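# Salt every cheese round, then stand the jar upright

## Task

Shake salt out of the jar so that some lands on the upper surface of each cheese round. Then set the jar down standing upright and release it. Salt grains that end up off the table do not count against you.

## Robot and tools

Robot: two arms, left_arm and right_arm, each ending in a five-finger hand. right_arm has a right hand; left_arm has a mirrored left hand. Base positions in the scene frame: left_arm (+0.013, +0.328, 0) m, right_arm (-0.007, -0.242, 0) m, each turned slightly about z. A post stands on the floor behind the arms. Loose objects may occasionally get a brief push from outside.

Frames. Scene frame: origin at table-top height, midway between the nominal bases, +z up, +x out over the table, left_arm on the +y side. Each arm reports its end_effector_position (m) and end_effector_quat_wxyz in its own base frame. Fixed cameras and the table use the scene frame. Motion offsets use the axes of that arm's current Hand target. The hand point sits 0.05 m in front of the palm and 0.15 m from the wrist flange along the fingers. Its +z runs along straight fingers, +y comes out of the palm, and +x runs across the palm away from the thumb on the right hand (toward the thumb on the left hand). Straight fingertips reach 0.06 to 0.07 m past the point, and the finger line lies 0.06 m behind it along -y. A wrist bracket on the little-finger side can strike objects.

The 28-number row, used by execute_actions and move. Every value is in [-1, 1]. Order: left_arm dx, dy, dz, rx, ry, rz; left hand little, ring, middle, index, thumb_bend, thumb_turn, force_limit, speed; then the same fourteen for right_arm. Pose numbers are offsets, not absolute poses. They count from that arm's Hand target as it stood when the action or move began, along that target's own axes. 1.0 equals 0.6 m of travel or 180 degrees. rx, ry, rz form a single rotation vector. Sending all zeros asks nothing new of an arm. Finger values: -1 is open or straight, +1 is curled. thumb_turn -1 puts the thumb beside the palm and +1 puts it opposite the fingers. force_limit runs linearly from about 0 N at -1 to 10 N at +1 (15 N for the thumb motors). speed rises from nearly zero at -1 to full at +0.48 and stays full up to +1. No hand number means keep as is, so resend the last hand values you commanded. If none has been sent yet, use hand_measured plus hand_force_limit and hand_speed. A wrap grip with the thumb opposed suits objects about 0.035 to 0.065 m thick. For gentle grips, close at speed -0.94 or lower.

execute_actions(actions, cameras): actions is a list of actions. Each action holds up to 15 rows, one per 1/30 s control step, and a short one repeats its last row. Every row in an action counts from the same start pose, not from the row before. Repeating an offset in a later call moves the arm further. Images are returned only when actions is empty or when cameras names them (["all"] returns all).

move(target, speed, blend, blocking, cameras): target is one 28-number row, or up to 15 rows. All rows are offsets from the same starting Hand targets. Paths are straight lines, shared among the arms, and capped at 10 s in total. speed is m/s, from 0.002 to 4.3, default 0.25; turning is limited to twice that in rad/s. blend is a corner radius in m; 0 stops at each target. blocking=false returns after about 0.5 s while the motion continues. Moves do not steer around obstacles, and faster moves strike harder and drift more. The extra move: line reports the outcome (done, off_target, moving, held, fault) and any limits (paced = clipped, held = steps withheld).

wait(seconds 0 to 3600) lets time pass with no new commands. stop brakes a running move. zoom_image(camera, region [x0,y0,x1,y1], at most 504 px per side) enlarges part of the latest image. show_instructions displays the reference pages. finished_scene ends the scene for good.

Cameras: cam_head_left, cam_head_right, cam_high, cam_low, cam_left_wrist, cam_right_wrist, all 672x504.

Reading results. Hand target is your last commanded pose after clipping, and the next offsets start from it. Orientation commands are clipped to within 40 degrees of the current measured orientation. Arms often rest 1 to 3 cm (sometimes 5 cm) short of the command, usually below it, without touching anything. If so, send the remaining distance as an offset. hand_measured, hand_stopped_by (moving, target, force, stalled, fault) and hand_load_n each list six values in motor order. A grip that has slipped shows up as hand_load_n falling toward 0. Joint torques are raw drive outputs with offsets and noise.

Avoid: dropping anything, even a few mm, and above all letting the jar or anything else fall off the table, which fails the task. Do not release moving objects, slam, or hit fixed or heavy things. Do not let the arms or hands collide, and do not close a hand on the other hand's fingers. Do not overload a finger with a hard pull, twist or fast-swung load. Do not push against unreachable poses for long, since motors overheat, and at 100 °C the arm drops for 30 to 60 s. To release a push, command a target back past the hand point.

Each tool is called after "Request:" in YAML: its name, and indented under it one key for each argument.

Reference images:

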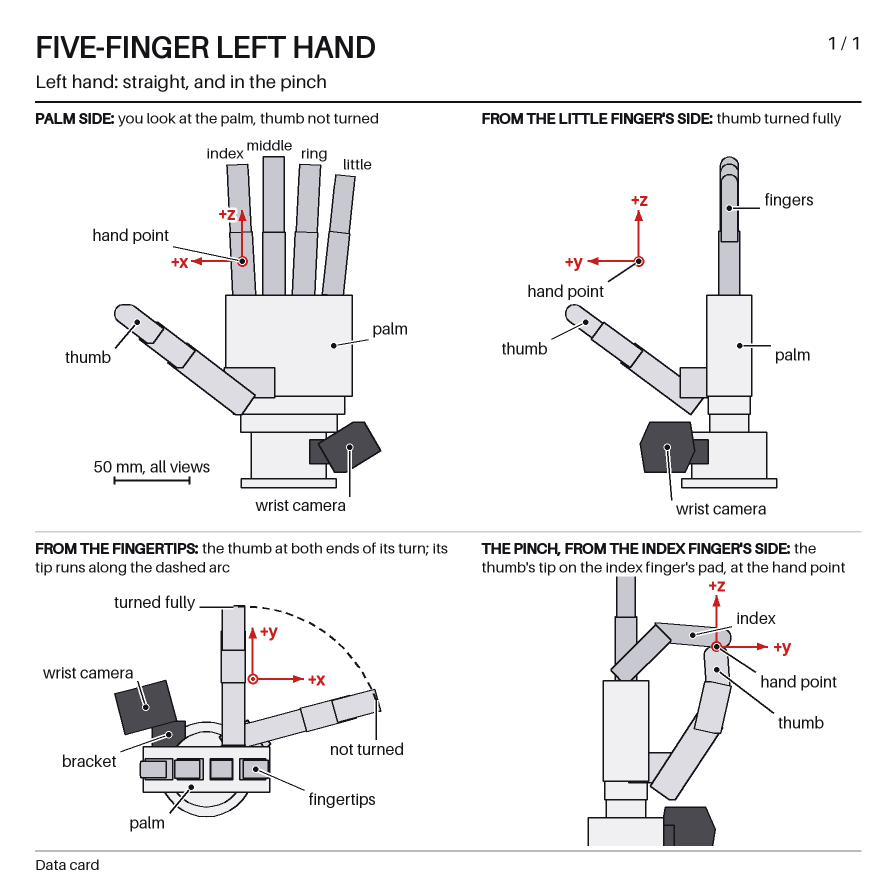

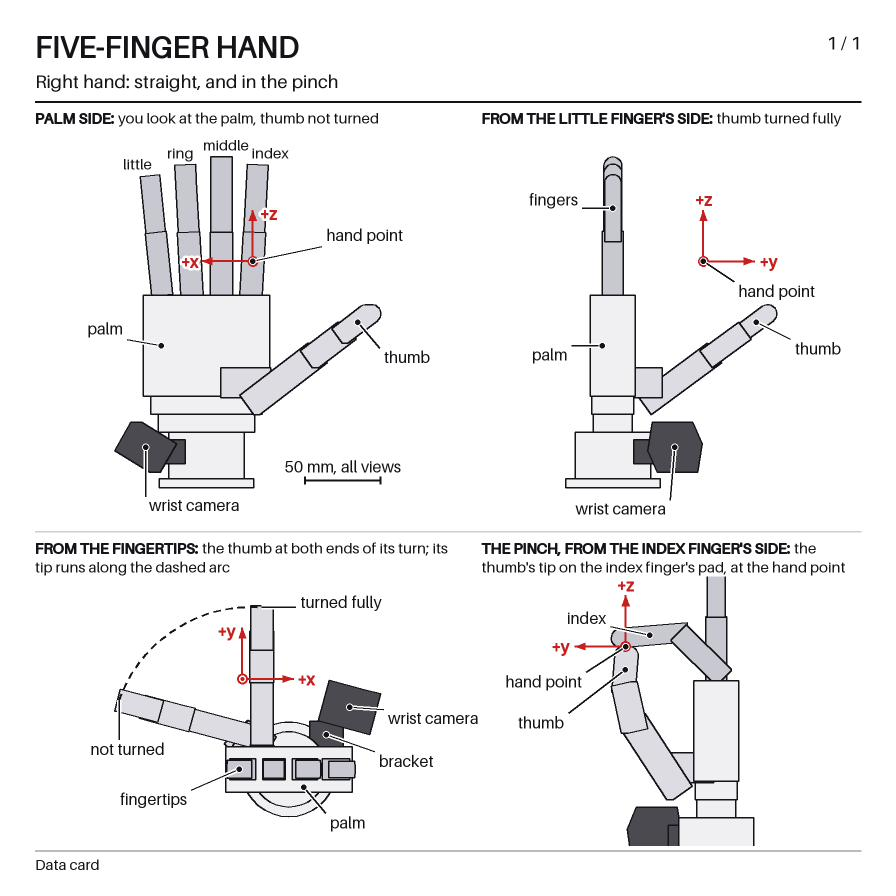

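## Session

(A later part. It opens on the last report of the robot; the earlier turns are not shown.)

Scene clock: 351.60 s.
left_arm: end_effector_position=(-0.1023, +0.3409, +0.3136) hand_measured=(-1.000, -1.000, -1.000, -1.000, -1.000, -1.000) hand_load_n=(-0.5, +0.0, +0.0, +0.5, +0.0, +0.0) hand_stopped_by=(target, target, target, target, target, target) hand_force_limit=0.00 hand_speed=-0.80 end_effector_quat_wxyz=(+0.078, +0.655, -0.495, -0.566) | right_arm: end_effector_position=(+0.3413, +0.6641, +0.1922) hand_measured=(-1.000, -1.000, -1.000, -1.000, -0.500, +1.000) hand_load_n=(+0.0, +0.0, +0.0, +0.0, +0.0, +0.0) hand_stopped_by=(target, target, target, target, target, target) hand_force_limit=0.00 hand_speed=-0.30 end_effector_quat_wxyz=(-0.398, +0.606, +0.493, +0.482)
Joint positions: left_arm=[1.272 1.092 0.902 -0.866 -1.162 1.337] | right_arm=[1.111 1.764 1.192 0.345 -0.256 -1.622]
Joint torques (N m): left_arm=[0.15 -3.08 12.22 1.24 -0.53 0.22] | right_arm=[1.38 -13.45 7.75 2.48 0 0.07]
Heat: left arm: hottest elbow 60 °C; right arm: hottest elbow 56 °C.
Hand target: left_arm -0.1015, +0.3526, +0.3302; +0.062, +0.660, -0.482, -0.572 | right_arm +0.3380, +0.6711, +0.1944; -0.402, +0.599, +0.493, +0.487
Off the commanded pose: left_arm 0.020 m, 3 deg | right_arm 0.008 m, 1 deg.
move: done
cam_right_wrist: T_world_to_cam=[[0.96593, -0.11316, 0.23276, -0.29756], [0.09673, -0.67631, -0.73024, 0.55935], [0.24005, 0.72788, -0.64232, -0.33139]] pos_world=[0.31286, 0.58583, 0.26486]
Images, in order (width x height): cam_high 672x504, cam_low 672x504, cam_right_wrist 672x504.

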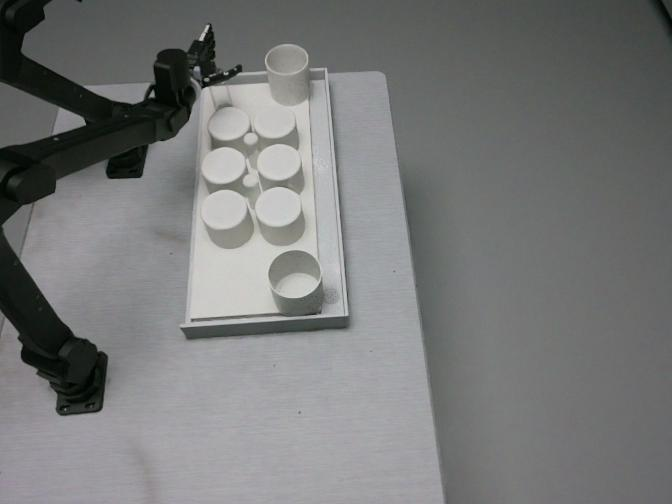

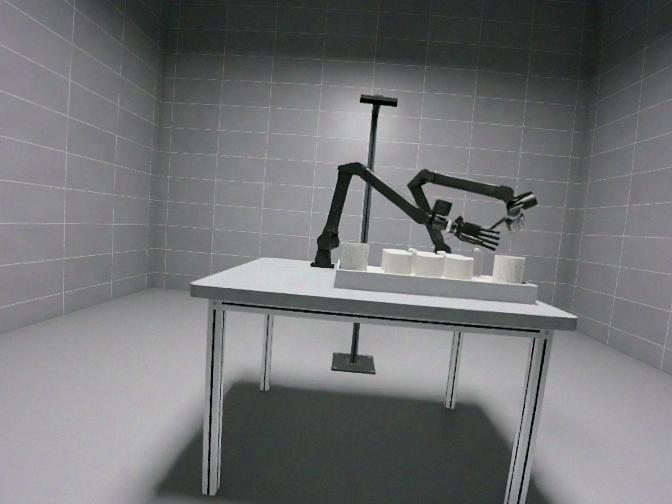

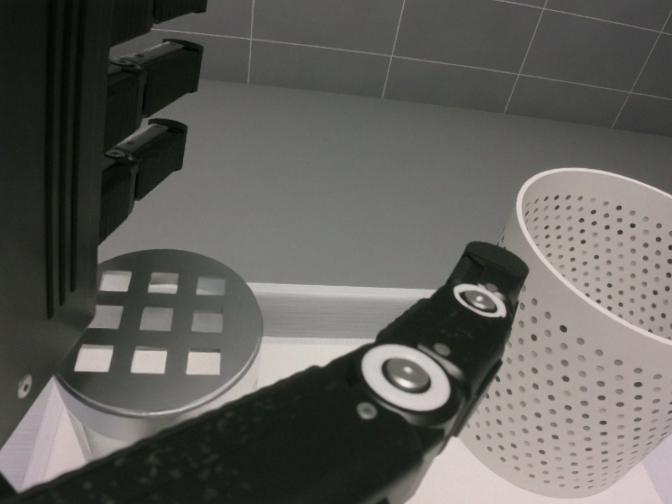

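Request:
move:
  target: [0,0,0,0,0,0,-1,-1,-1,-1,-1,-1,0,-0.8,0.0007,-0.0043,-0.0445,0,0,0,-1,-1,-1,-1,-0.5,1,0,-0.3]
  speed: 0.08
  cameras: ["cam_right_wrist"]

Scene clock: 362.63 s.
left_arm: end_effector_position=(-0.1023, +0.3409, +0.3136) hand_measured=(-1.000, -1.000, -1.000, -1.000, -1.000, -1.000) hand_load_n=(+0.0, +0.0, +0.0, +0.0, +0.0, +0.0) hand_stopped_by=(target, target, target, target, target, target) hand_force_limit=0.00 hand_speed=-0.80 end_effector_quat_wxyz=(+0.078, +0.655, -0.495, -0.566) | right_arm: end_effector_position=(+0.3326, +0.6484, +0.1854) hand_measured=(-1.000, -1.000, -1.000, -1.000, -0.500, +1.000) hand_load_n=(+0.0, +0.0, +0.0, +0.0, +0.0, +0.0) hand_stopped_by=(target, target, target, target, target, target) hand_force_limit=0.00 hand_speed=-0.30 end_effector_quat_wxyz=(-0.398, +0.608, +0.495, +0.477)
Joint positions: left_arm=[1.272 1.092 0.902 -0.866 -1.162 1.337] | right_arm=[1.111 1.733 1.134 0.361 -0.26 -1.622]
Joint torques (N m): left_arm=[0.79 -3.08 12.15 1.33 -0.57 0.23] | right_arm=[0.67 -15.27 6.5 2.33 -0.17 0.08]
Heat: left arm: hottest elbow 60 °C; right arm: hottest elbow 55 °C.
Hand target: left_arm -0.1015, +0.3526, +0.3302; +0.062, +0.660, -0.482, -0.572 | right_arm +0.3305, +0.6460, +0.2003; -0.402, +0.599, +0.492, +0.487
Off the commanded pose: left_arm 0.020 m, 3 deg | right_arm 0.015 m, 2 deg.
move: off_target (right_arm)
cam_right_wrist: T_world_to_cam=[[0.96756, -0.10757, 0.22858, -0.29281], [0.09535, -0.68238, -0.72476, 0.54795], [0.23394, 0.72304, -0.64999, -0.31574]] pos_world=[0.30493, 0.5707, 0.25883]

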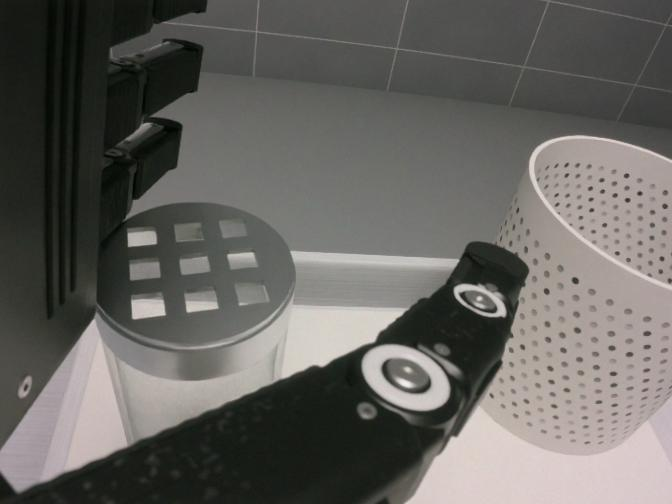

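Request:
move:
  target: [0,0,0,0,0,0,-1,-1,-1,-1,-1,-1,0,-0.8,-0.0907,-0.0023,0.0172,0,0,0,-1,-1,-1,-1,-0.5,1,0,-0.3]
  speed: 0.06
  cameras: ["cam_right_wrist", "cam_high", "cam_low"]

Scene clock: 371.87 s.
left_arm: end_effector_position=(-0.1023, +0.3409, +0.3136) hand_measured=(-1.000, -1.000, -1.000, -1.000, -1.000, -1.000) hand_load_n=(+0.0, +0.0, +0.0, +0.0, +0.0, +0.0) hand_stopped_by=(target, target, target, target, target, target) hand_force_limit=0.00 hand_speed=-0.80 end_effector_quat_wxyz=(+0.078, +0.655, -0.495, -0.566) | right_arm: end_effector_position=(+0.3322, +0.6480, +0.1835) hand_measured=(-1.000, -1.000, -1.000, -1.000, -0.500, +1.000) hand_load_n=(+0.0, +0.0, +0.0, +0.0, -0.5, +0.0) hand_stopped_by=(target, target, target, target, target, target) hand_force_limit=0.00 hand_speed=-0.30 end_effector_quat_wxyz=(-0.411, +0.583, +0.484, +0.507)
Joint positions: left_arm=[1.272 1.092 0.902 -0.866 -1.162 1.337] | right_arm=[1.111 1.756 1.087 0.515 -0.26 -1.622]
Joint torques (N m): left_arm=[0.09 -2.67 12.11 1.36 -0.56 0.22] | right_arm=[0.56 -10.58 5.27 1.88 -0.02 0.07]
Heat: left arm: hottest elbow 60 °C; right arm: hottest elbow 54 °C.
Hand target: left_arm -0.1015, +0.3526, +0.3302; +0.062, +0.660, -0.482, -0.572 | right_arm +0.3288, +0.6454, +0.1449; -0.402, +0.599, +0.492, +0.487
Off the commanded pose: left_arm 0.020 m, 3 deg | right_arm 0.039 m, 3 deg.
move: off_target (right_arm)
cam_right_wrist: T_world_to_cam=[[0.9586, -0.12517, 0.25576, -0.28264], [0.12378, -0.62572, -0.77017, 0.50853], [0.25644, 0.76994, -0.58432, -0.36651]] pos_world=[0.30198, 0.56501, 0.24978]
Images, in order (width x height): cam_high 672x504, cam_low 672x504, cam_right_wrist 672x504.

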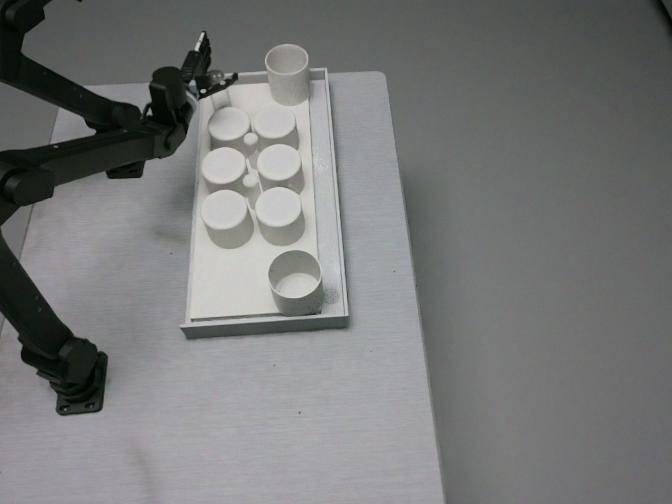

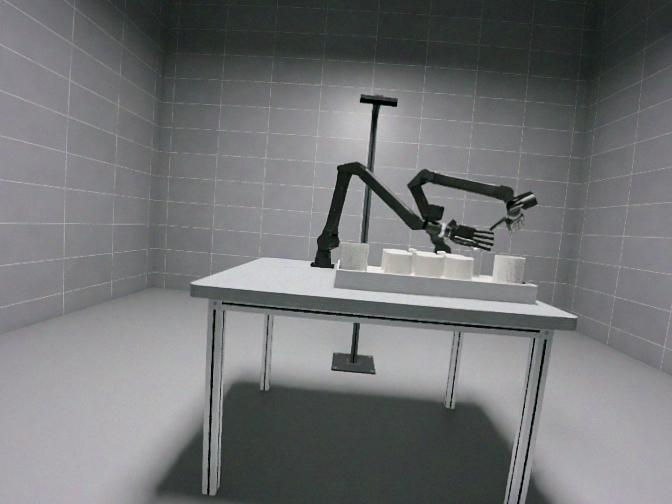

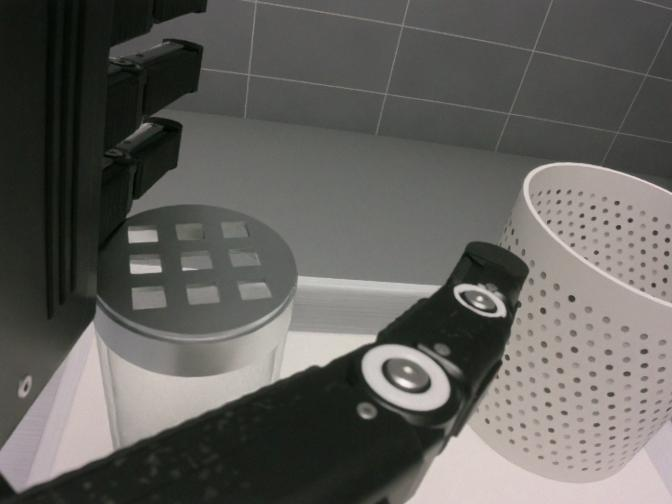

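Request:
zoom_image:
  camera: "cam_right_wrist"
  region: [0, 0, 320, 400]

Scaled by 1.260 from the camera's image (finer frame: 960x720).

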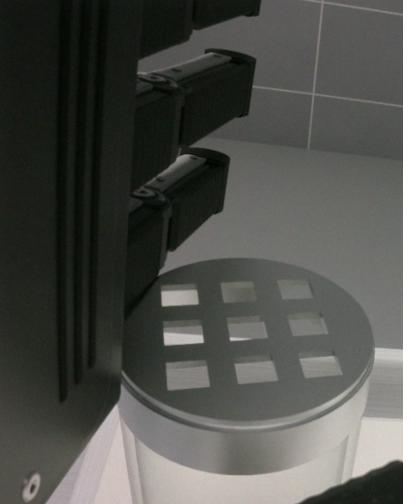

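Request:
move:
  target: [0,0,0,0,0,0,-1,-1,-1,-1,-1,-1,0,-0.8,0.0990,-0.0142,-0.0158,0,0,0,-1,-1,-1,-1,-0.5,1,0,-0.3]
  speed: 0.08
  cameras: ["cam_right_wrist"]

Scene clock: 425.60 s.
left_arm: end_effector_position=(-0.1023, +0.3409, +0.3136) hand_measured=(-1.000, -1.000, -1.000, -1.000, -1.000, -1.000) hand_load_n=(+0.0, +0.0, +0.0, +0.0, +0.0, +0.0) hand_stopped_by=(target, target, target, target, target, target) hand_force_limit=0.00 hand_speed=-0.80 end_effector_quat_wxyz=(+0.078, +0.655, -0.495, -0.566) | right_arm: end_effector_position=(+0.3206, +0.6376, +0.1797) hand_measured=(-1.000, -1.000, -1.000, -1.000, -0.500, +1.000) hand_load_n=(+0.0, +0.0, +0.0, +0.0, +0.0, +0.0) hand_stopped_by=(target, target, target, target, target, target) hand_force_limit=0.00 hand_speed=-0.30 end_effector_quat_wxyz=(-0.394, +0.611, +0.497, +0.474)
Joint positions: left_arm=[1.272 1.092 0.902 -0.866 -1.162 1.337] | right_arm=[1.123 1.706 1.088 0.369 -0.245 -1.622]
Joint torques (N m): left_arm=[0.85 -2.96 12.3 1.32 -0.54 0.2] | right_arm=[0.5 -13.86 9.76 1.63 -0.04 0.1]
Heat: left arm: hottest elbow 62 °C; right arm: hottest elbow 48 °C.
Hand target: left_arm -0.1015, +0.3526, +0.3302; +0.062, +0.660, -0.482, -0.572 | right_arm +0.3210, +0.6498, +0.2049; -0.402, +0.599, +0.493, +0.487
Off the commanded pose: left_arm 0.020 m, 3 deg | right_arm 0.028 m, 2 deg.
move: off_target (right_arm)
cam_right_wrist: T_world_to_cam=[[0.96784, -0.10631, 0.22799, -0.28181], [0.09295, -0.69102, -0.71684, 0.54248], [0.23375, 0.71498, -0.65891, -0.30203]] pos_world=[0.29293, 0.56085, 0.25411]

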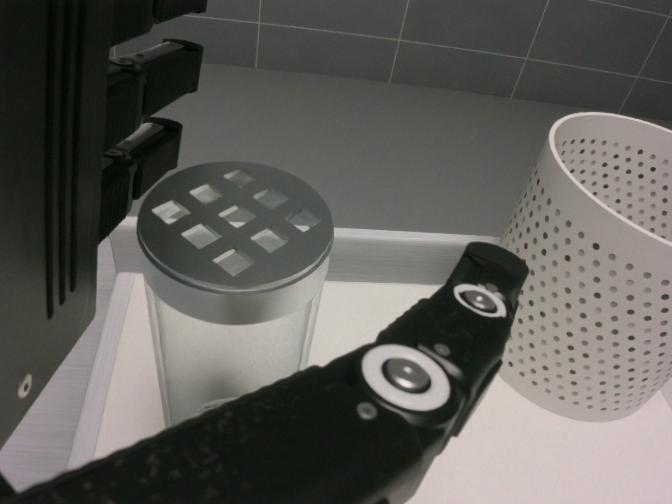

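Request:
move:
  target: [0,0,0,0,0,0,-1,-1,-1,-1,-1,-1,0,-0.8,-0.0647,-0.0057,0.0165,0,0,0,-1,-1,-1,-1,-0.5,1,0,-0.3]
  speed: 0.06
  cameras: ["cam_right_wrist"]

Scene clock: 434.43 s.
left_arm: end_effector_position=(-0.1023, +0.3409, +0.3136) hand_measured=(-1.000, -1.000, -1.000, -1.000, -1.000, -1.000) hand_load_n=(+0.0, +0.0, +0.0, +0.0, +0.0, +0.0) hand_stopped_by=(target, target, target, target, target, target) hand_force_limit=0.00 hand_speed=-0.80 end_effector_quat_wxyz=(+0.078, +0.655, -0.495, -0.566) | right_arm: end_effector_position=(+0.3228, +0.6467, +0.1656) hand_measured=(-1.000, -1.000, -1.000, -1.000, -0.500, +1.000) hand_load_n=(+0.0, +0.0, +0.0, +0.0, +0.0, +0.0) hand_stopped_by=(target, target, target, target, target, target) hand_force_limit=0.00 hand_speed=-0.30 end_effector_quat_wxyz=(-0.398, +0.603, +0.493, +0.485)
Joint positions: left_arm=[1.272 1.092 0.902 -0.866 -1.162 1.337] | right_arm=[1.128 1.755 1.088 0.445 -0.238 -1.622]
Joint torques (N m): left_arm=[0.85 -3.08 12.14 1.42 -0.58 0.23] | right_arm=[1.08 -13.22 6.91 2.54 -0.01 0.12]
Heat: left arm: hottest elbow 62 °C; right arm: hottest elbow 50 °C.
Hand target: left_arm -0.1015, +0.3526, +0.3302; +0.062, +0.660, -0.482, -0.572 | right_arm +0.3180, +0.6522, +0.1650; -0.402, +0.599, +0.493, +0.487
Off the commanded pose: left_arm 0.020 m, 3 deg | right_arm 0.007 m, 1 deg.
move: done
cam_right_wrist: T_world_to_cam=[[0.96449, -0.11394, 0.23828, -0.27547], [0.10125, -0.67373, -0.73201, 0.52707], [0.24394, 0.73014, -0.63826, -0.33478]] pos_world=[0.29399, 0.56815, 0.23778]

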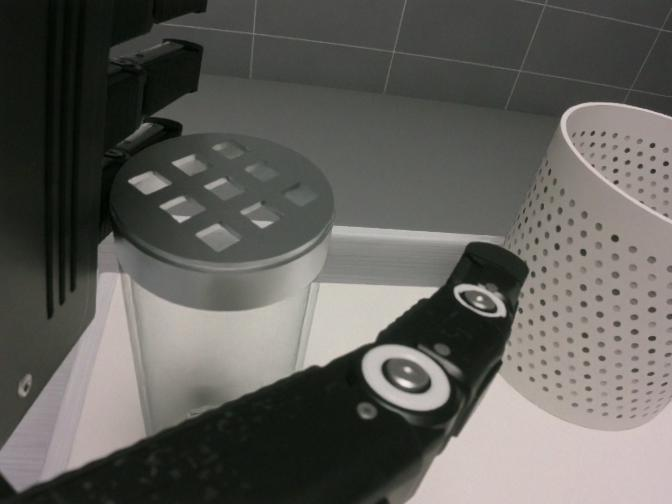

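Request:
move:
  target: [0,0,0,0,0,0,-1,-1,-1,-1,-1,-1,0,-0.8,0.0080,-0.0118,-0.0020,0,0,0,-1,-1,-1,-1,-0.5,1,0,-0.3]
  speed: 0.06
  cameras: ["cam_right_wrist"]

Scene clock: 440.77 s.
left_arm: end_effector_position=(-0.1023, +0.3409, +0.3136) hand_measured=(-1.000, -1.000, -1.000, -1.000, -1.000, -1.000) hand_load_n=(+0.0, +0.0, +0.0, +0.0, +0.0, +0.0) hand_stopped_by=(target, target, target, target, target, target) hand_force_limit=0.00 hand_speed=-0.80 end_effector_quat_wxyz=(+0.078, +0.655, -0.495, -0.566) | right_arm: end_effector_position=(+0.3166, +0.6496, +0.1657) hand_measured=(-1.000, -1.000, -1.000, -1.000, -0.500, +1.000) hand_load_n=(+0.0, +0.0, +0.0, +0.0, +0.0, +0.5) hand_stopped_by=(target, target, target, target, target, target) hand_force_limit=0.00 hand_speed=-0.30 end_effector_quat_wxyz=(-0.397, +0.603, +0.494, +0.485)
Joint positions: left_arm=[1.272 1.092 0.902 -0.866 -1.162 1.337] | right_arm=[1.141 1.755 1.088 0.445 -0.226 -1.622]
Joint torques (N m): left_arm=[0.73 -2.78 12.11 1.29 -0.58 0.21] | right_arm=[1.32 -13.68 6.94 2.22 0.02 0.17]
Heat: left arm: hottest elbow 62 °C; right arm: hottest elbow 50 °C.
Hand target: left_arm -0.1015, +0.3526, +0.3302; +0.062, +0.660, -0.482, -0.572 | right_arm +0.3111, +0.6533, +0.1699; -0.402, +0.599, +0.493, +0.487
Off the commanded pose: left_arm 0.020 m, 3 deg | right_arm 0.008 m, 1 deg.
move: done
cam_right_wrist: T_world_to_cam=[[0.96397, -0.113, 0.24082, -0.27008], [0.10353, -0.67454, -0.73094, 0.52936], [0.24504, 0.72954, -0.63854, -0.33527]] pos_world=[0.28769, 0.57115, 0.23788]

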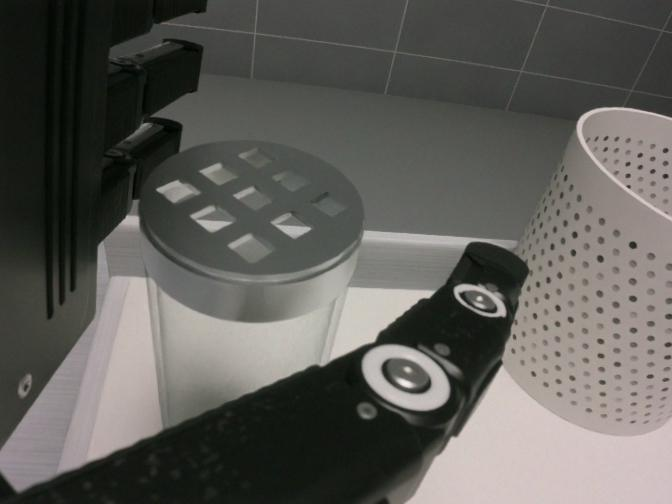

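Request:
move:
  target: [0,0,0,0,0,0,-1,-1,-1,-1,-1,-1,0,-0.8,-0.0750,0,0.0159,0,0,0,-1,-1,-1,-1,-0.5,1,0,-0.3]
  speed: 0.06
  cameras: ["cam_right_wrist", "cam_high", "cam_low"]

Scene clock: 447.37 s.
left_arm: end_effector_position=(-0.1023, +0.3409, +0.3136) hand_measured=(-1.000, -1.000, -1.000, -1.000, -1.000, -1.000) hand_load_n=(+0.0, +0.0, +0.0, +0.0, +0.0, +0.0) hand_stopped_by=(target, target, target, target, target, target) hand_force_limit=0.00 hand_speed=-0.80 end_effector_quat_wxyz=(+0.078, +0.655, -0.495, -0.566) | right_arm: end_effector_position=(+0.3165, +0.6512, +0.1288) hand_measured=(-1.000, -1.000, -1.000, -1.000, -0.500, +1.000) hand_load_n=(+0.0, +0.0, +0.0, +0.0, +0.0, +0.5) hand_stopped_by=(target, target, target, target, target, target) hand_force_limit=0.00 hand_speed=-0.30 end_effector_quat_wxyz=(-0.398, +0.600, +0.493, +0.488)
Joint positions: left_arm=[1.272 1.092 0.902 -0.866 -1.162 1.337] | right_arm=[1.142 1.827 1.061 0.552 -0.225 -1.622]
Joint torques (N m): left_arm=[0.79 -3.19 12.16 1.43 -0.6 0.21] | right_arm=[1.14 -13.45 5.82 2.61 -0.02 0.15]
Heat: left arm: hottest elbow 62 °C; right arm: hottest elbow 50 °C.
Hand target: left_arm -0.1015, +0.3526, +0.3302; +0.062, +0.660, -0.482, -0.572 | right_arm +0.3110, +0.6536, +0.1240; -0.402, +0.599, +0.492, +0.487
Off the commanded pose: left_arm 0.020 m, 3 deg | right_arm 0.008 m, 0 deg.
move: done
cam_right_wrist: T_world_to_cam=[[0.96324, -0.11402, 0.24325, -0.26031], [0.10651, -0.66916, -0.73545, 0.49965], [0.24663, 0.73432, -0.63242, -0.36444]] pos_world=[0.28741, 0.57228, 0.20031]
Images, in order (width x height): cam_high 672x504, cam_low 672x504, cam_right_wrist 672x504.

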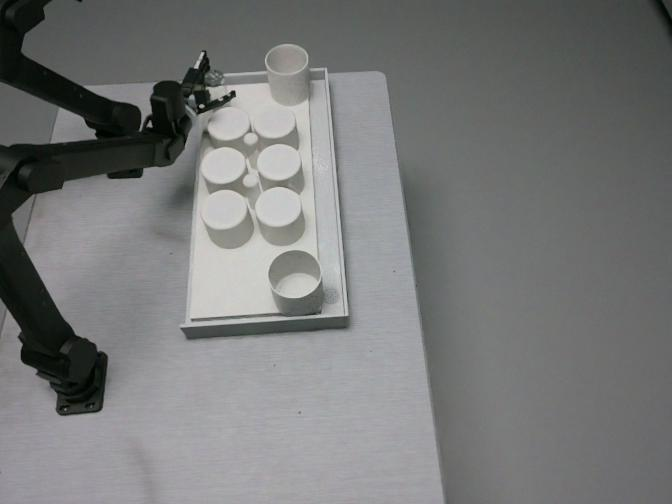

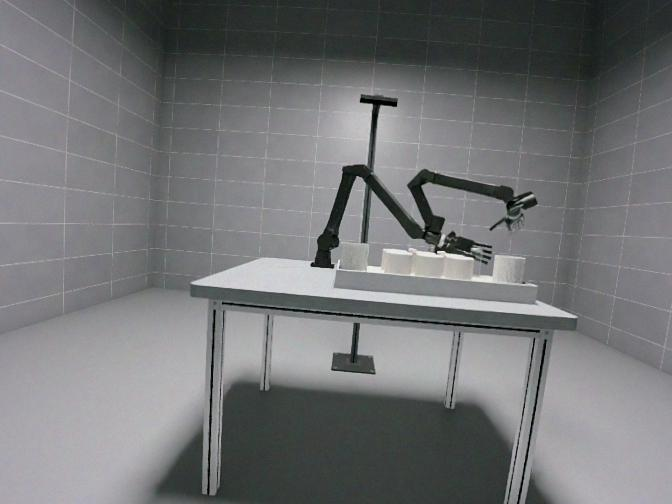

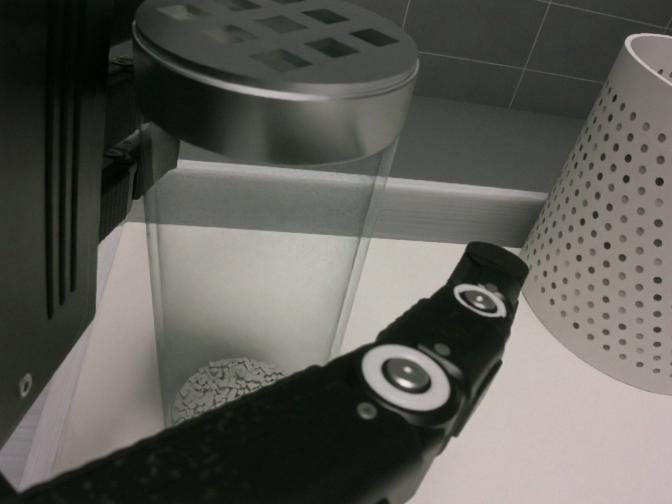

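Request:
zoom_image:
  camera: "cam_high"
  region: [140, 30, 340, 180]

Request:
zoom_image:
  camera: "cam_low"
  region: [400, 190, 540, 300]

Scaled by 2.520 from the camera's image (finer frame: 960x720).

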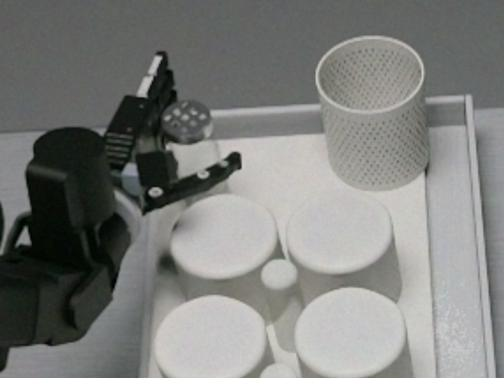

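Scaled by 3.600 from the camera's image (finer frame: 960x720).

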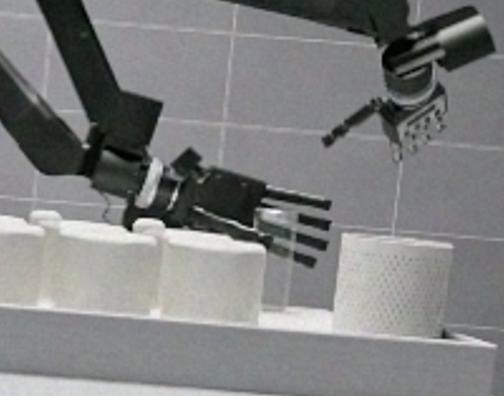

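Request:
move:
  target: [0,0,0,0,0,0,-1,-1,-1,-1,-1,-1,0,-0.8,0,0,0,0,0,0,-1,-1,-1,-1,-0.15,1,-0.5,-0.7]
  cameras: ["cam_right_wrist"]

Scene clock: 469.90 s.
left_arm: end_effector_position=(-0.1023, +0.3409, +0.3136) hand_measured=(-1.000, -1.000, -1.000, -1.000, -1.000, -1.000) hand_load_n=(+0.0, +0.0, +0.0, +0.0, +0.0, +0.0) hand_stopped_by=(target, target, target, target, target, target) hand_force_limit=0.00 hand_speed=-0.80 end_effector_quat_wxyz=(+0.078, +0.655, -0.495, -0.566) | right_arm: end_effector_position=(+0.3167, +0.6511, +0.1288) hand_measured=(-1.000, -1.000, -1.000, -1.000, -0.150, +1.000) hand_load_n=(+0.0, +0.0, +0.0, +0.0, +0.0, +0.0) hand_stopped_by=(target, target, target, target, target, target) hand_force_limit=-0.50 hand_speed=-0.70 end_effector_quat_wxyz=(-0.398, +0.601, +0.493, +0.488)
Joint positions: left_arm=[1.272 1.092 0.902 -0.866 -1.162 1.337] | right_arm=[1.142 1.827 1.061 0.552 -0.224 -1.622]
Joint torques (N m): left_arm=[1.14 -3.19 12.16 1.32 -0.6 0.2] | right_arm=[0.38 -13.39 5.85 2.69 -0.04 0.15]
Heat: left arm: hottest elbow 63 °C; right arm: hottest elbow 48 °C.
Hand target: left_arm -0.1015, +0.3526, +0.3302; +0.062, +0.660, -0.482, -0.572 | right_arm +0.3110, +0.6536, +0.1240; -0.402, +0.599, +0.492, +0.487
Off the commanded pose: left_arm 0.020 m, 3 deg | right_arm 0.008 m, 1 deg.
move: done
cam_right_wrist: T_world_to_cam=[[0.96313, -0.11469, 0.24338, -0.26004], [0.10614, -0.66927, -0.7354, 0.49973], [0.24723, 0.73412, -0.63242, -0.36445]] pos_world=[0.28751, 0.57217, 0.20031]

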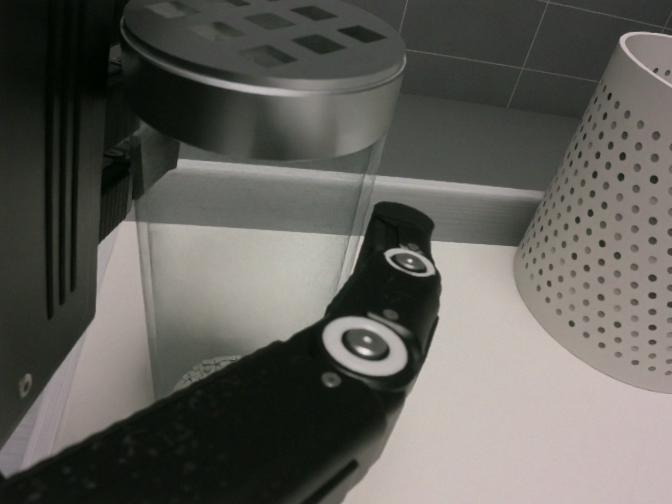

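Request:
move:
  target: [0,0,0,0,0,0,-1,-1,-1,-1,-1,-1,0,-0.8,0,0,0,0,0,0,-1,-1,0.5,0.5,-0.15,1,-0.5,-0.88]
  cameras: ["cam_right_wrist", "cam_high", "cam_low"]

Scene clock: 475.23 s.
left_arm: end_effector_position=(-0.1023, +0.3409, +0.3136) hand_measured=(-1.000, -1.000, -1.000, -1.000, -1.000, -1.000) hand_load_n=(+0.0, +0.0, +0.0, +0.0, +0.0, +0.0) hand_stopped_by=(target, target, target, target, target, target) hand_force_limit=0.00 hand_speed=-0.80 end_effector_quat_wxyz=(+0.078, +0.655, -0.495, -0.566) | right_arm: end_effector_position=(+0.3164, +0.6513, +0.1288) hand_measured=(-1.000, -1.000, -0.332, -0.422, -0.152, +1.000) hand_load_n=(+0.0, +0.0, +2.5, +0.5, +10.5, +0.5) hand_stopped_by=(target, target, force, force, target, target) hand_force_limit=-0.50 hand_speed=-0.88 end_effector_quat_wxyz=(-0.398, +0.601, +0.493, +0.488)
Joint positions: left_arm=[1.272 1.092 0.902 -0.866 -1.162 1.337] | right_arm=[1.143 1.827 1.061 0.552 -0.224 -1.621]
Joint torques (N m): left_arm=[0.91 -3.19 12.03 1.42 -0.57 0.2] | right_arm=[1.44 -13.33 6.02 2.66 -0.03 0.14]
Heat: left arm: hottest elbow 63 °C; right arm: hottest elbow 48 °C.
Hand target: left_arm -0.1015, +0.3526, +0.3302; +0.062, +0.660, -0.482, -0.572 | right_arm +0.3110, +0.6536, +0.1239; -0.402, +0.599, +0.492, +0.487
Off the commanded pose: left_arm 0.020 m, 3 deg | right_arm 0.008 m, 0 deg.
move: done
cam_right_wrist: T_world_to_cam=[[0.96328, -0.11465, 0.24278, -0.25977], [0.10584, -0.66887, -0.73581, 0.49976], [0.24675, 0.73448, -0.63218, -0.36459]] pos_world=[0.28731, 0.57228, 0.20031]
Images, in order (width x height): cam_high 672x504, cam_low 672x504, cam_right_wrist 672x504.

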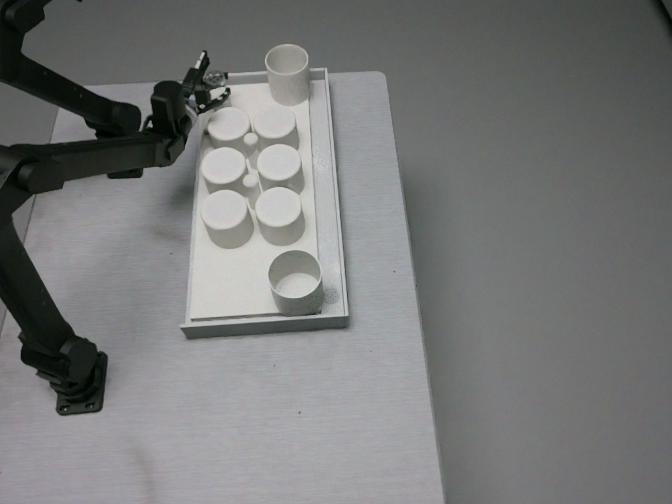

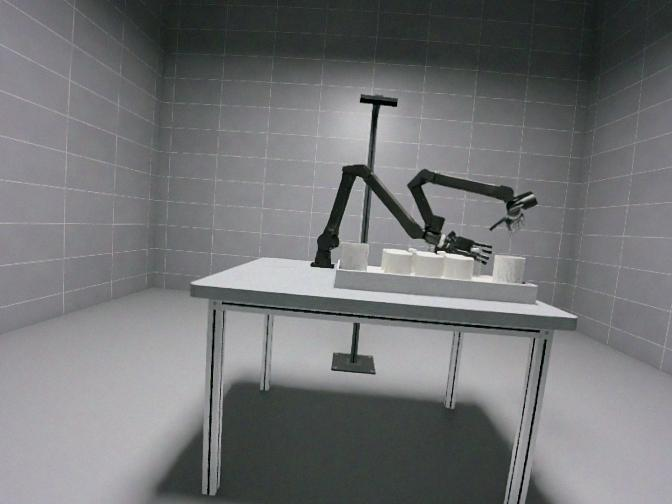

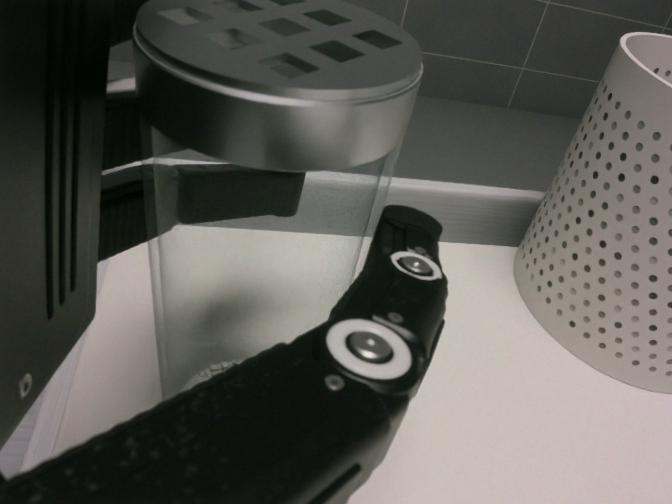

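Request:
move:
  target: [0,0,0,0,0,0,-1,-1,-1,-1,-1,-1,0,-0.8,0,0,0,0,0,0,-1,-1,0.45,0.45,-0.15,1,-0.3,-0.9]
  cameras: ["cam_right_wrist"]

Scene clock: 482.27 s.
left_arm: end_effector_position=(-0.1023, +0.3409, +0.3136) hand_measured=(-1.000, -1.000, -1.000, -1.000, -1.000, -1.000) hand_load_n=(+0.0, +0.0, +0.0, +0.0, +0.0, +0.0) hand_stopped_by=(target, target, target, target, target, target) hand_force_limit=0.00 hand_speed=-0.80 end_effector_quat_wxyz=(+0.078, +0.655, -0.495, -0.566) | right_arm: end_effector_position=(+0.3164, +0.6513, +0.1286) hand_measured=(-1.000, -1.000, -0.306, -0.386, -0.152, +1.000) hand_load_n=(+0.0, +0.0, +3.5, +3.5, +14.0, +0.0) hand_stopped_by=(target, target, force, force, target, target) hand_force_limit=-0.30 hand_speed=-0.90 end_effector_quat_wxyz=(-0.398, +0.601, +0.493, +0.488)
Joint positions: left_arm=[1.272 1.092 0.902 -0.866 -1.162 1.337] | right_arm=[1.143 1.827 1.061 0.552 -0.224 -1.621]
Joint torques (N m): left_arm=[0.26 -3.43 12.1 1.31 -0.58 0.21] | right_arm=[0.73 -13.45 6.01 2.67 -0.04 0.15]
Heat: left arm: hottest elbow 63 °C; right arm: hottest elbow 48 °C.
Hand target: left_arm -0.1015, +0.3526, +0.3302; +0.062, +0.660, -0.482, -0.572 | right_arm +0.3110, +0.6536, +0.1239; -0.402, +0.599, +0.493, +0.487
Off the commanded pose: left_arm 0.020 m, 3 deg | right_arm 0.007 m, 0 deg.
move: done
cam_right_wrist: T_world_to_cam=[[0.96332, -0.11456, 0.24267, -0.25977], [0.10573, -0.66912, -0.73559, 0.49974], [0.24665, 0.73427, -0.63247, -0.36451]] pos_world=[0.28731, 0.57227, 0.20011]

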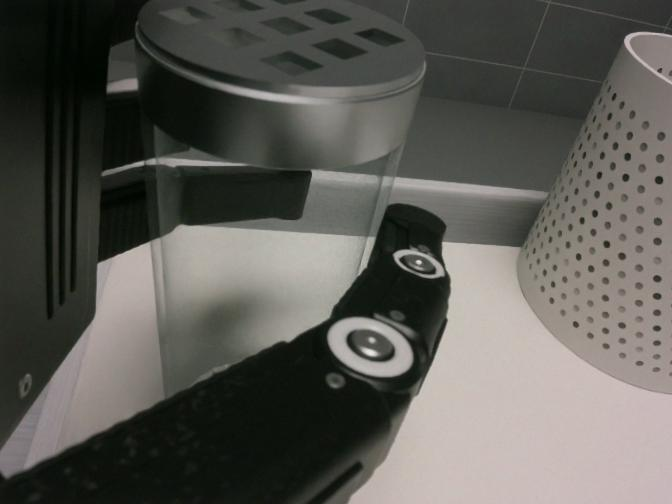

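Request:
move:
  target: [0,0,0,0,0,0,-1,-1,-1,-1,-1,-1,0,-0.8,0.1956,0,-0.0416,0,0,0,-1,-1,0.45,0.45,-0.15,1,-0.3,-0.9]
  speed: 0.1
  cameras: ["cam_right_wrist", "cam_high", "cam_low"]

Scene clock: 487.23 s.
left_arm: end_effector_position=(-0.1023, +0.3409, +0.3136) hand_measured=(-1.000, -1.000, -1.000, -1.000, -1.000, -1.000) hand_load_n=(+0.0, +0.0, +0.0, +0.0, +0.0, +0.0) hand_stopped_by=(target, target, target, target, target, target) hand_force_limit=0.00 hand_speed=-0.80 end_effector_quat_wxyz=(+0.078, +0.655, -0.495, -0.566) | right_arm: end_effector_position=(+0.3081, +0.6331, +0.1880) hand_measured=(-1.000, -1.000, -0.306, -0.386, -0.152, +1.000) hand_load_n=(+0.0, +0.0, +3.0, +3.5, +14.0, +0.0) hand_stopped_by=(target, target, force, force, target, target) hand_force_limit=-0.30 hand_speed=-0.90 end_effector_quat_wxyz=(-0.383, +0.624, +0.504, +0.457)
Joint positions: left_arm=[1.272 1.092 0.902 -0.866 -1.162 1.337] | right_arm=[1.143 1.664 1.099 0.266 -0.224 -1.621]
Joint torques (N m): left_arm=[0.44 -3.02 12.08 1.4 -0.55 0.19] | right_arm=[0.62 -14.86 11.73 1.68 -0.07 0.12]
Heat: left arm: hottest elbow 63 °C; right arm: hottest elbow 48 °C.
Hand target: left_arm -0.1015, +0.3526, +0.3302; +0.062, +0.660, -0.482, -0.572 | right_arm +0.3111, +0.6529, +0.2438; -0.402, +0.599, +0.493, +0.487
Off the commanded pose: left_arm 0.020 m, 3 deg | right_arm 0.059 m, 5 deg.
move: off_target (right_arm)
cam_right_wrist: T_world_to_cam=[[0.97158, -0.09672, 0.21605, -0.27706], [0.08008, -0.72457, -0.68453, 0.56558], [0.22275, 0.68238, -0.69623, -0.2593]] pos_world=[0.28165, 0.55995, 0.26648]
Images, in order (width x height): cam_high 672x504, cam_low 672x504, cam_right_wrist 672x504.

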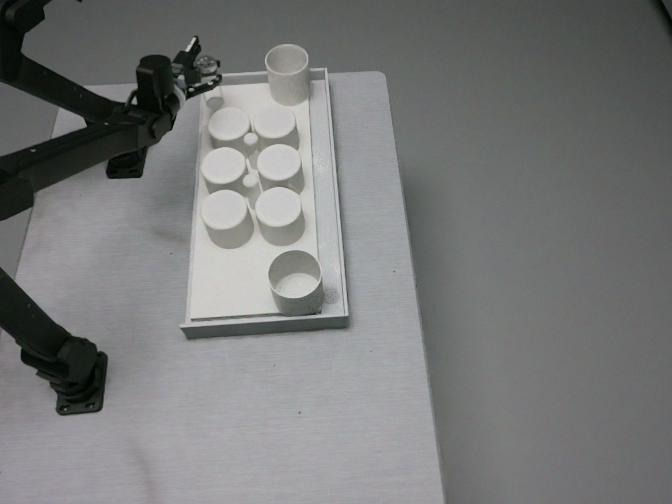

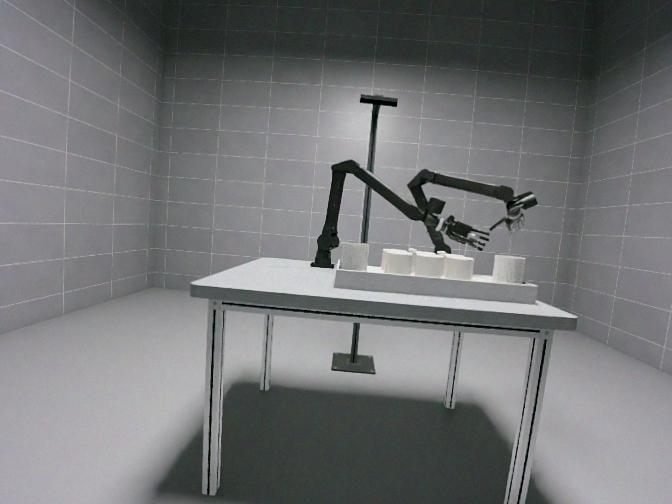

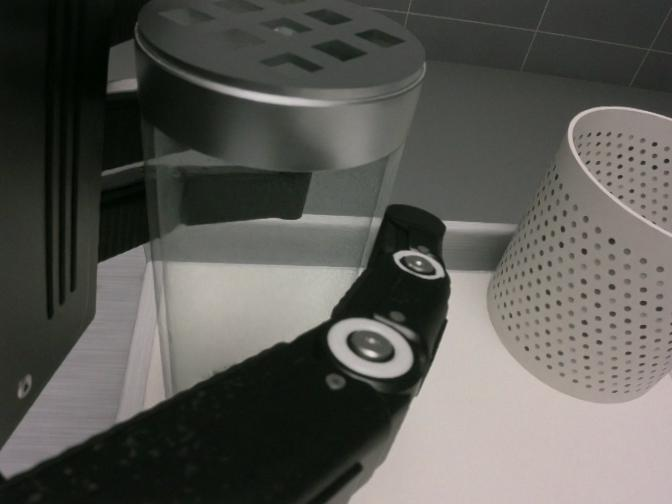

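Request:
move:
  target:
    - [0,0,0,0,0,0,-1,-1,-1,-1,-1,-1,0,-0.8,0.1597,0.003,-0.0507,0,0,0,-1,-1,0.45,0.45,-0.15,1,-0.3,-0.9]
    - [0,0,0,0,0,0,-1,-1,-1,-1,-1,-1,0,-0.8,0.1580,-0.0303,-0.1482,0,0,0.3333,-1,-1,0.45,0.45,-0.15,1,-0.3,-0.9]
  speed: 0.15
  blend: [0.03, 0]
  cameras: ["all"]

Scene clock: 529.13 s.
left_arm: end_effector_position=(-0.1023, +0.3409, +0.3136) hand_measured=(-1.000, -1.000, -1.000, -1.000, -1.000, -1.000) hand_load_n=(+0.0, +0.0, +0.0, +0.0, +0.0, +0.0) hand_stopped_by=(target, target, target, target, target, target) hand_force_limit=0.00 hand_speed=-0.80 end_effector_quat_wxyz=(+0.078, +0.655, -0.495, -0.566) | right_arm: end_effector_position=(+0.2713, +0.5836, +0.2928) hand_measured=(-1.000, -1.000, -0.306, -0.386, -0.152, +1.000) hand_load_n=(+0.0, +0.0, +3.5, +3.0, +14.5, +0.0) hand_stopped_by=(target, target, force, force, target, target) hand_force_limit=-0.30 hand_speed=-0.90 end_effector_quat_wxyz=(-0.561, +0.794, +0.130, +0.197)
Joint positions: left_arm=[1.272 1.092 0.902 -0.866 -1.162 1.337] | right_arm=[1.052 1.441 1.237 -0.111 -0.328 -0.605]
Joint torques (N m): left_arm=[0.91 -3.37 12.25 1.39 -0.61 0.21] | right_arm=[-0.32 -13.1 13.04 1.8 -0.17 0.24]
Heat: left arm: hottest elbow 64 °C; right arm: hottest elbow 59 °C.
Hand target: left_arm -0.1015, +0.3526, +0.3302; +0.062, +0.660, -0.482, -0.572 | right_arm +0.2806, +0.5897, +0.3547; -0.592, +0.765, +0.127, +0.221
Off the commanded pose: left_arm 0.020 m, 3 deg | right_arm 0.063 m, 6 deg.
move: off_target (right_arm)
cam_left_wrist: T_world_to_cam=[[0.50317, 0.25283, -0.82638, 0.22447], [0.12693, -0.9675, -0.21872, 0.41497], [-0.85482, 0.00516, -0.51891, 0.18752]] pos_world=[-0.00532, 0.34376, 0.37356]
cam_right_wrist: T_world_to_cam=[[0.64176, -0.30522, -0.70355, 0.2116], [-0.73453, -0.50838, -0.44947, 0.63043], [-0.22048, 0.80523, -0.55045, -0.13847]] pos_world=[0.29674, 0.49659, 0.35601]

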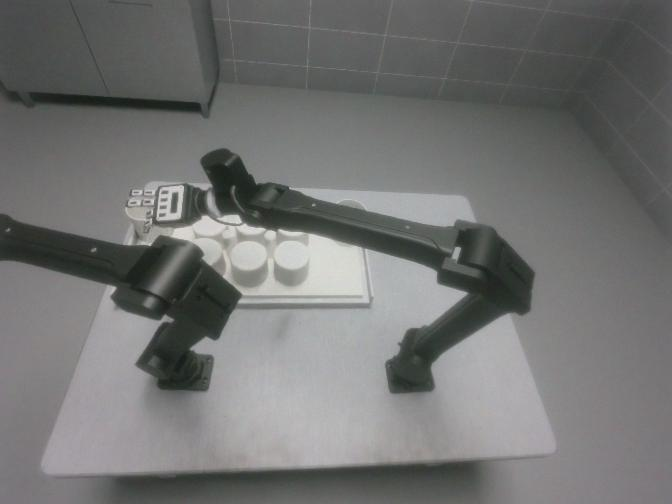

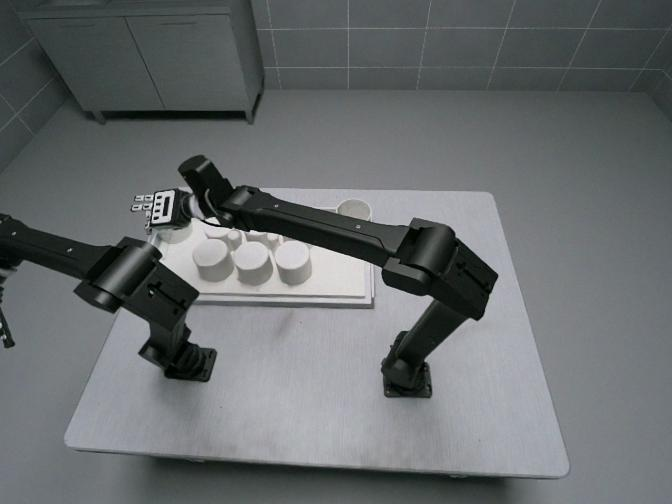

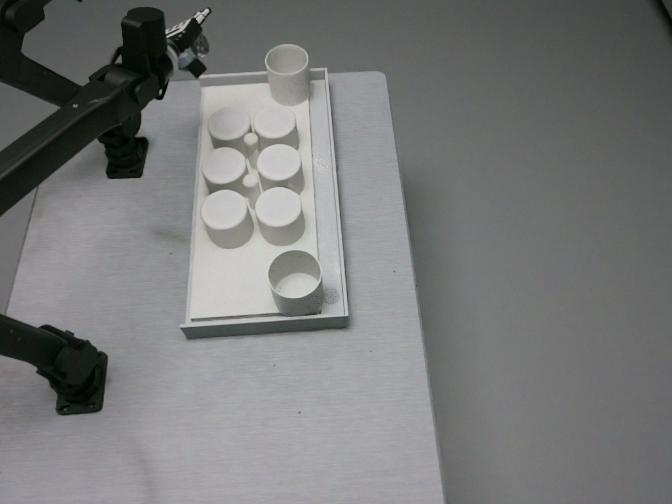

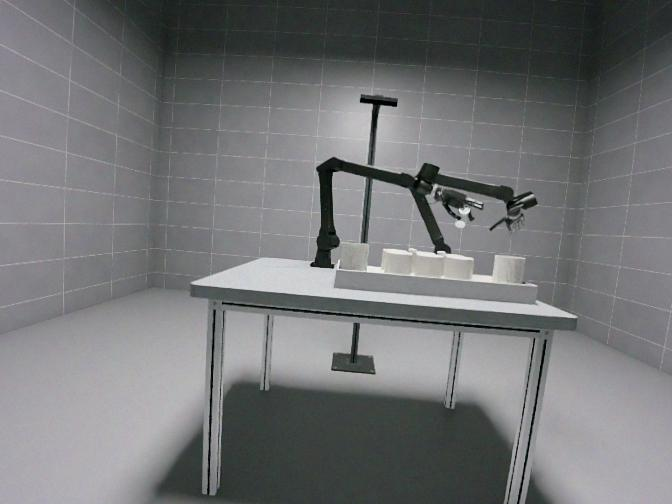

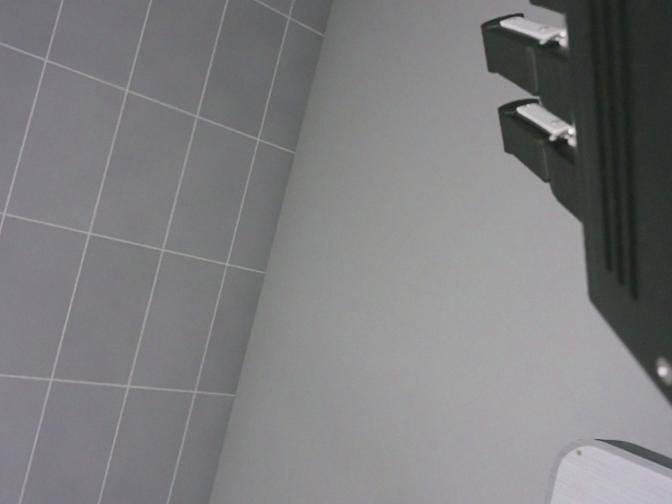

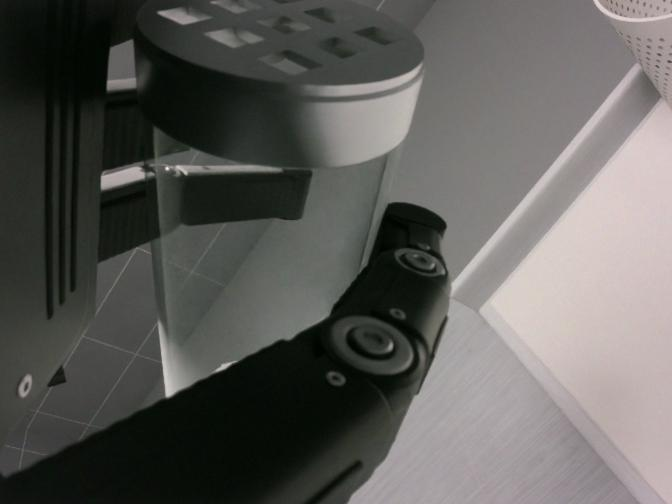

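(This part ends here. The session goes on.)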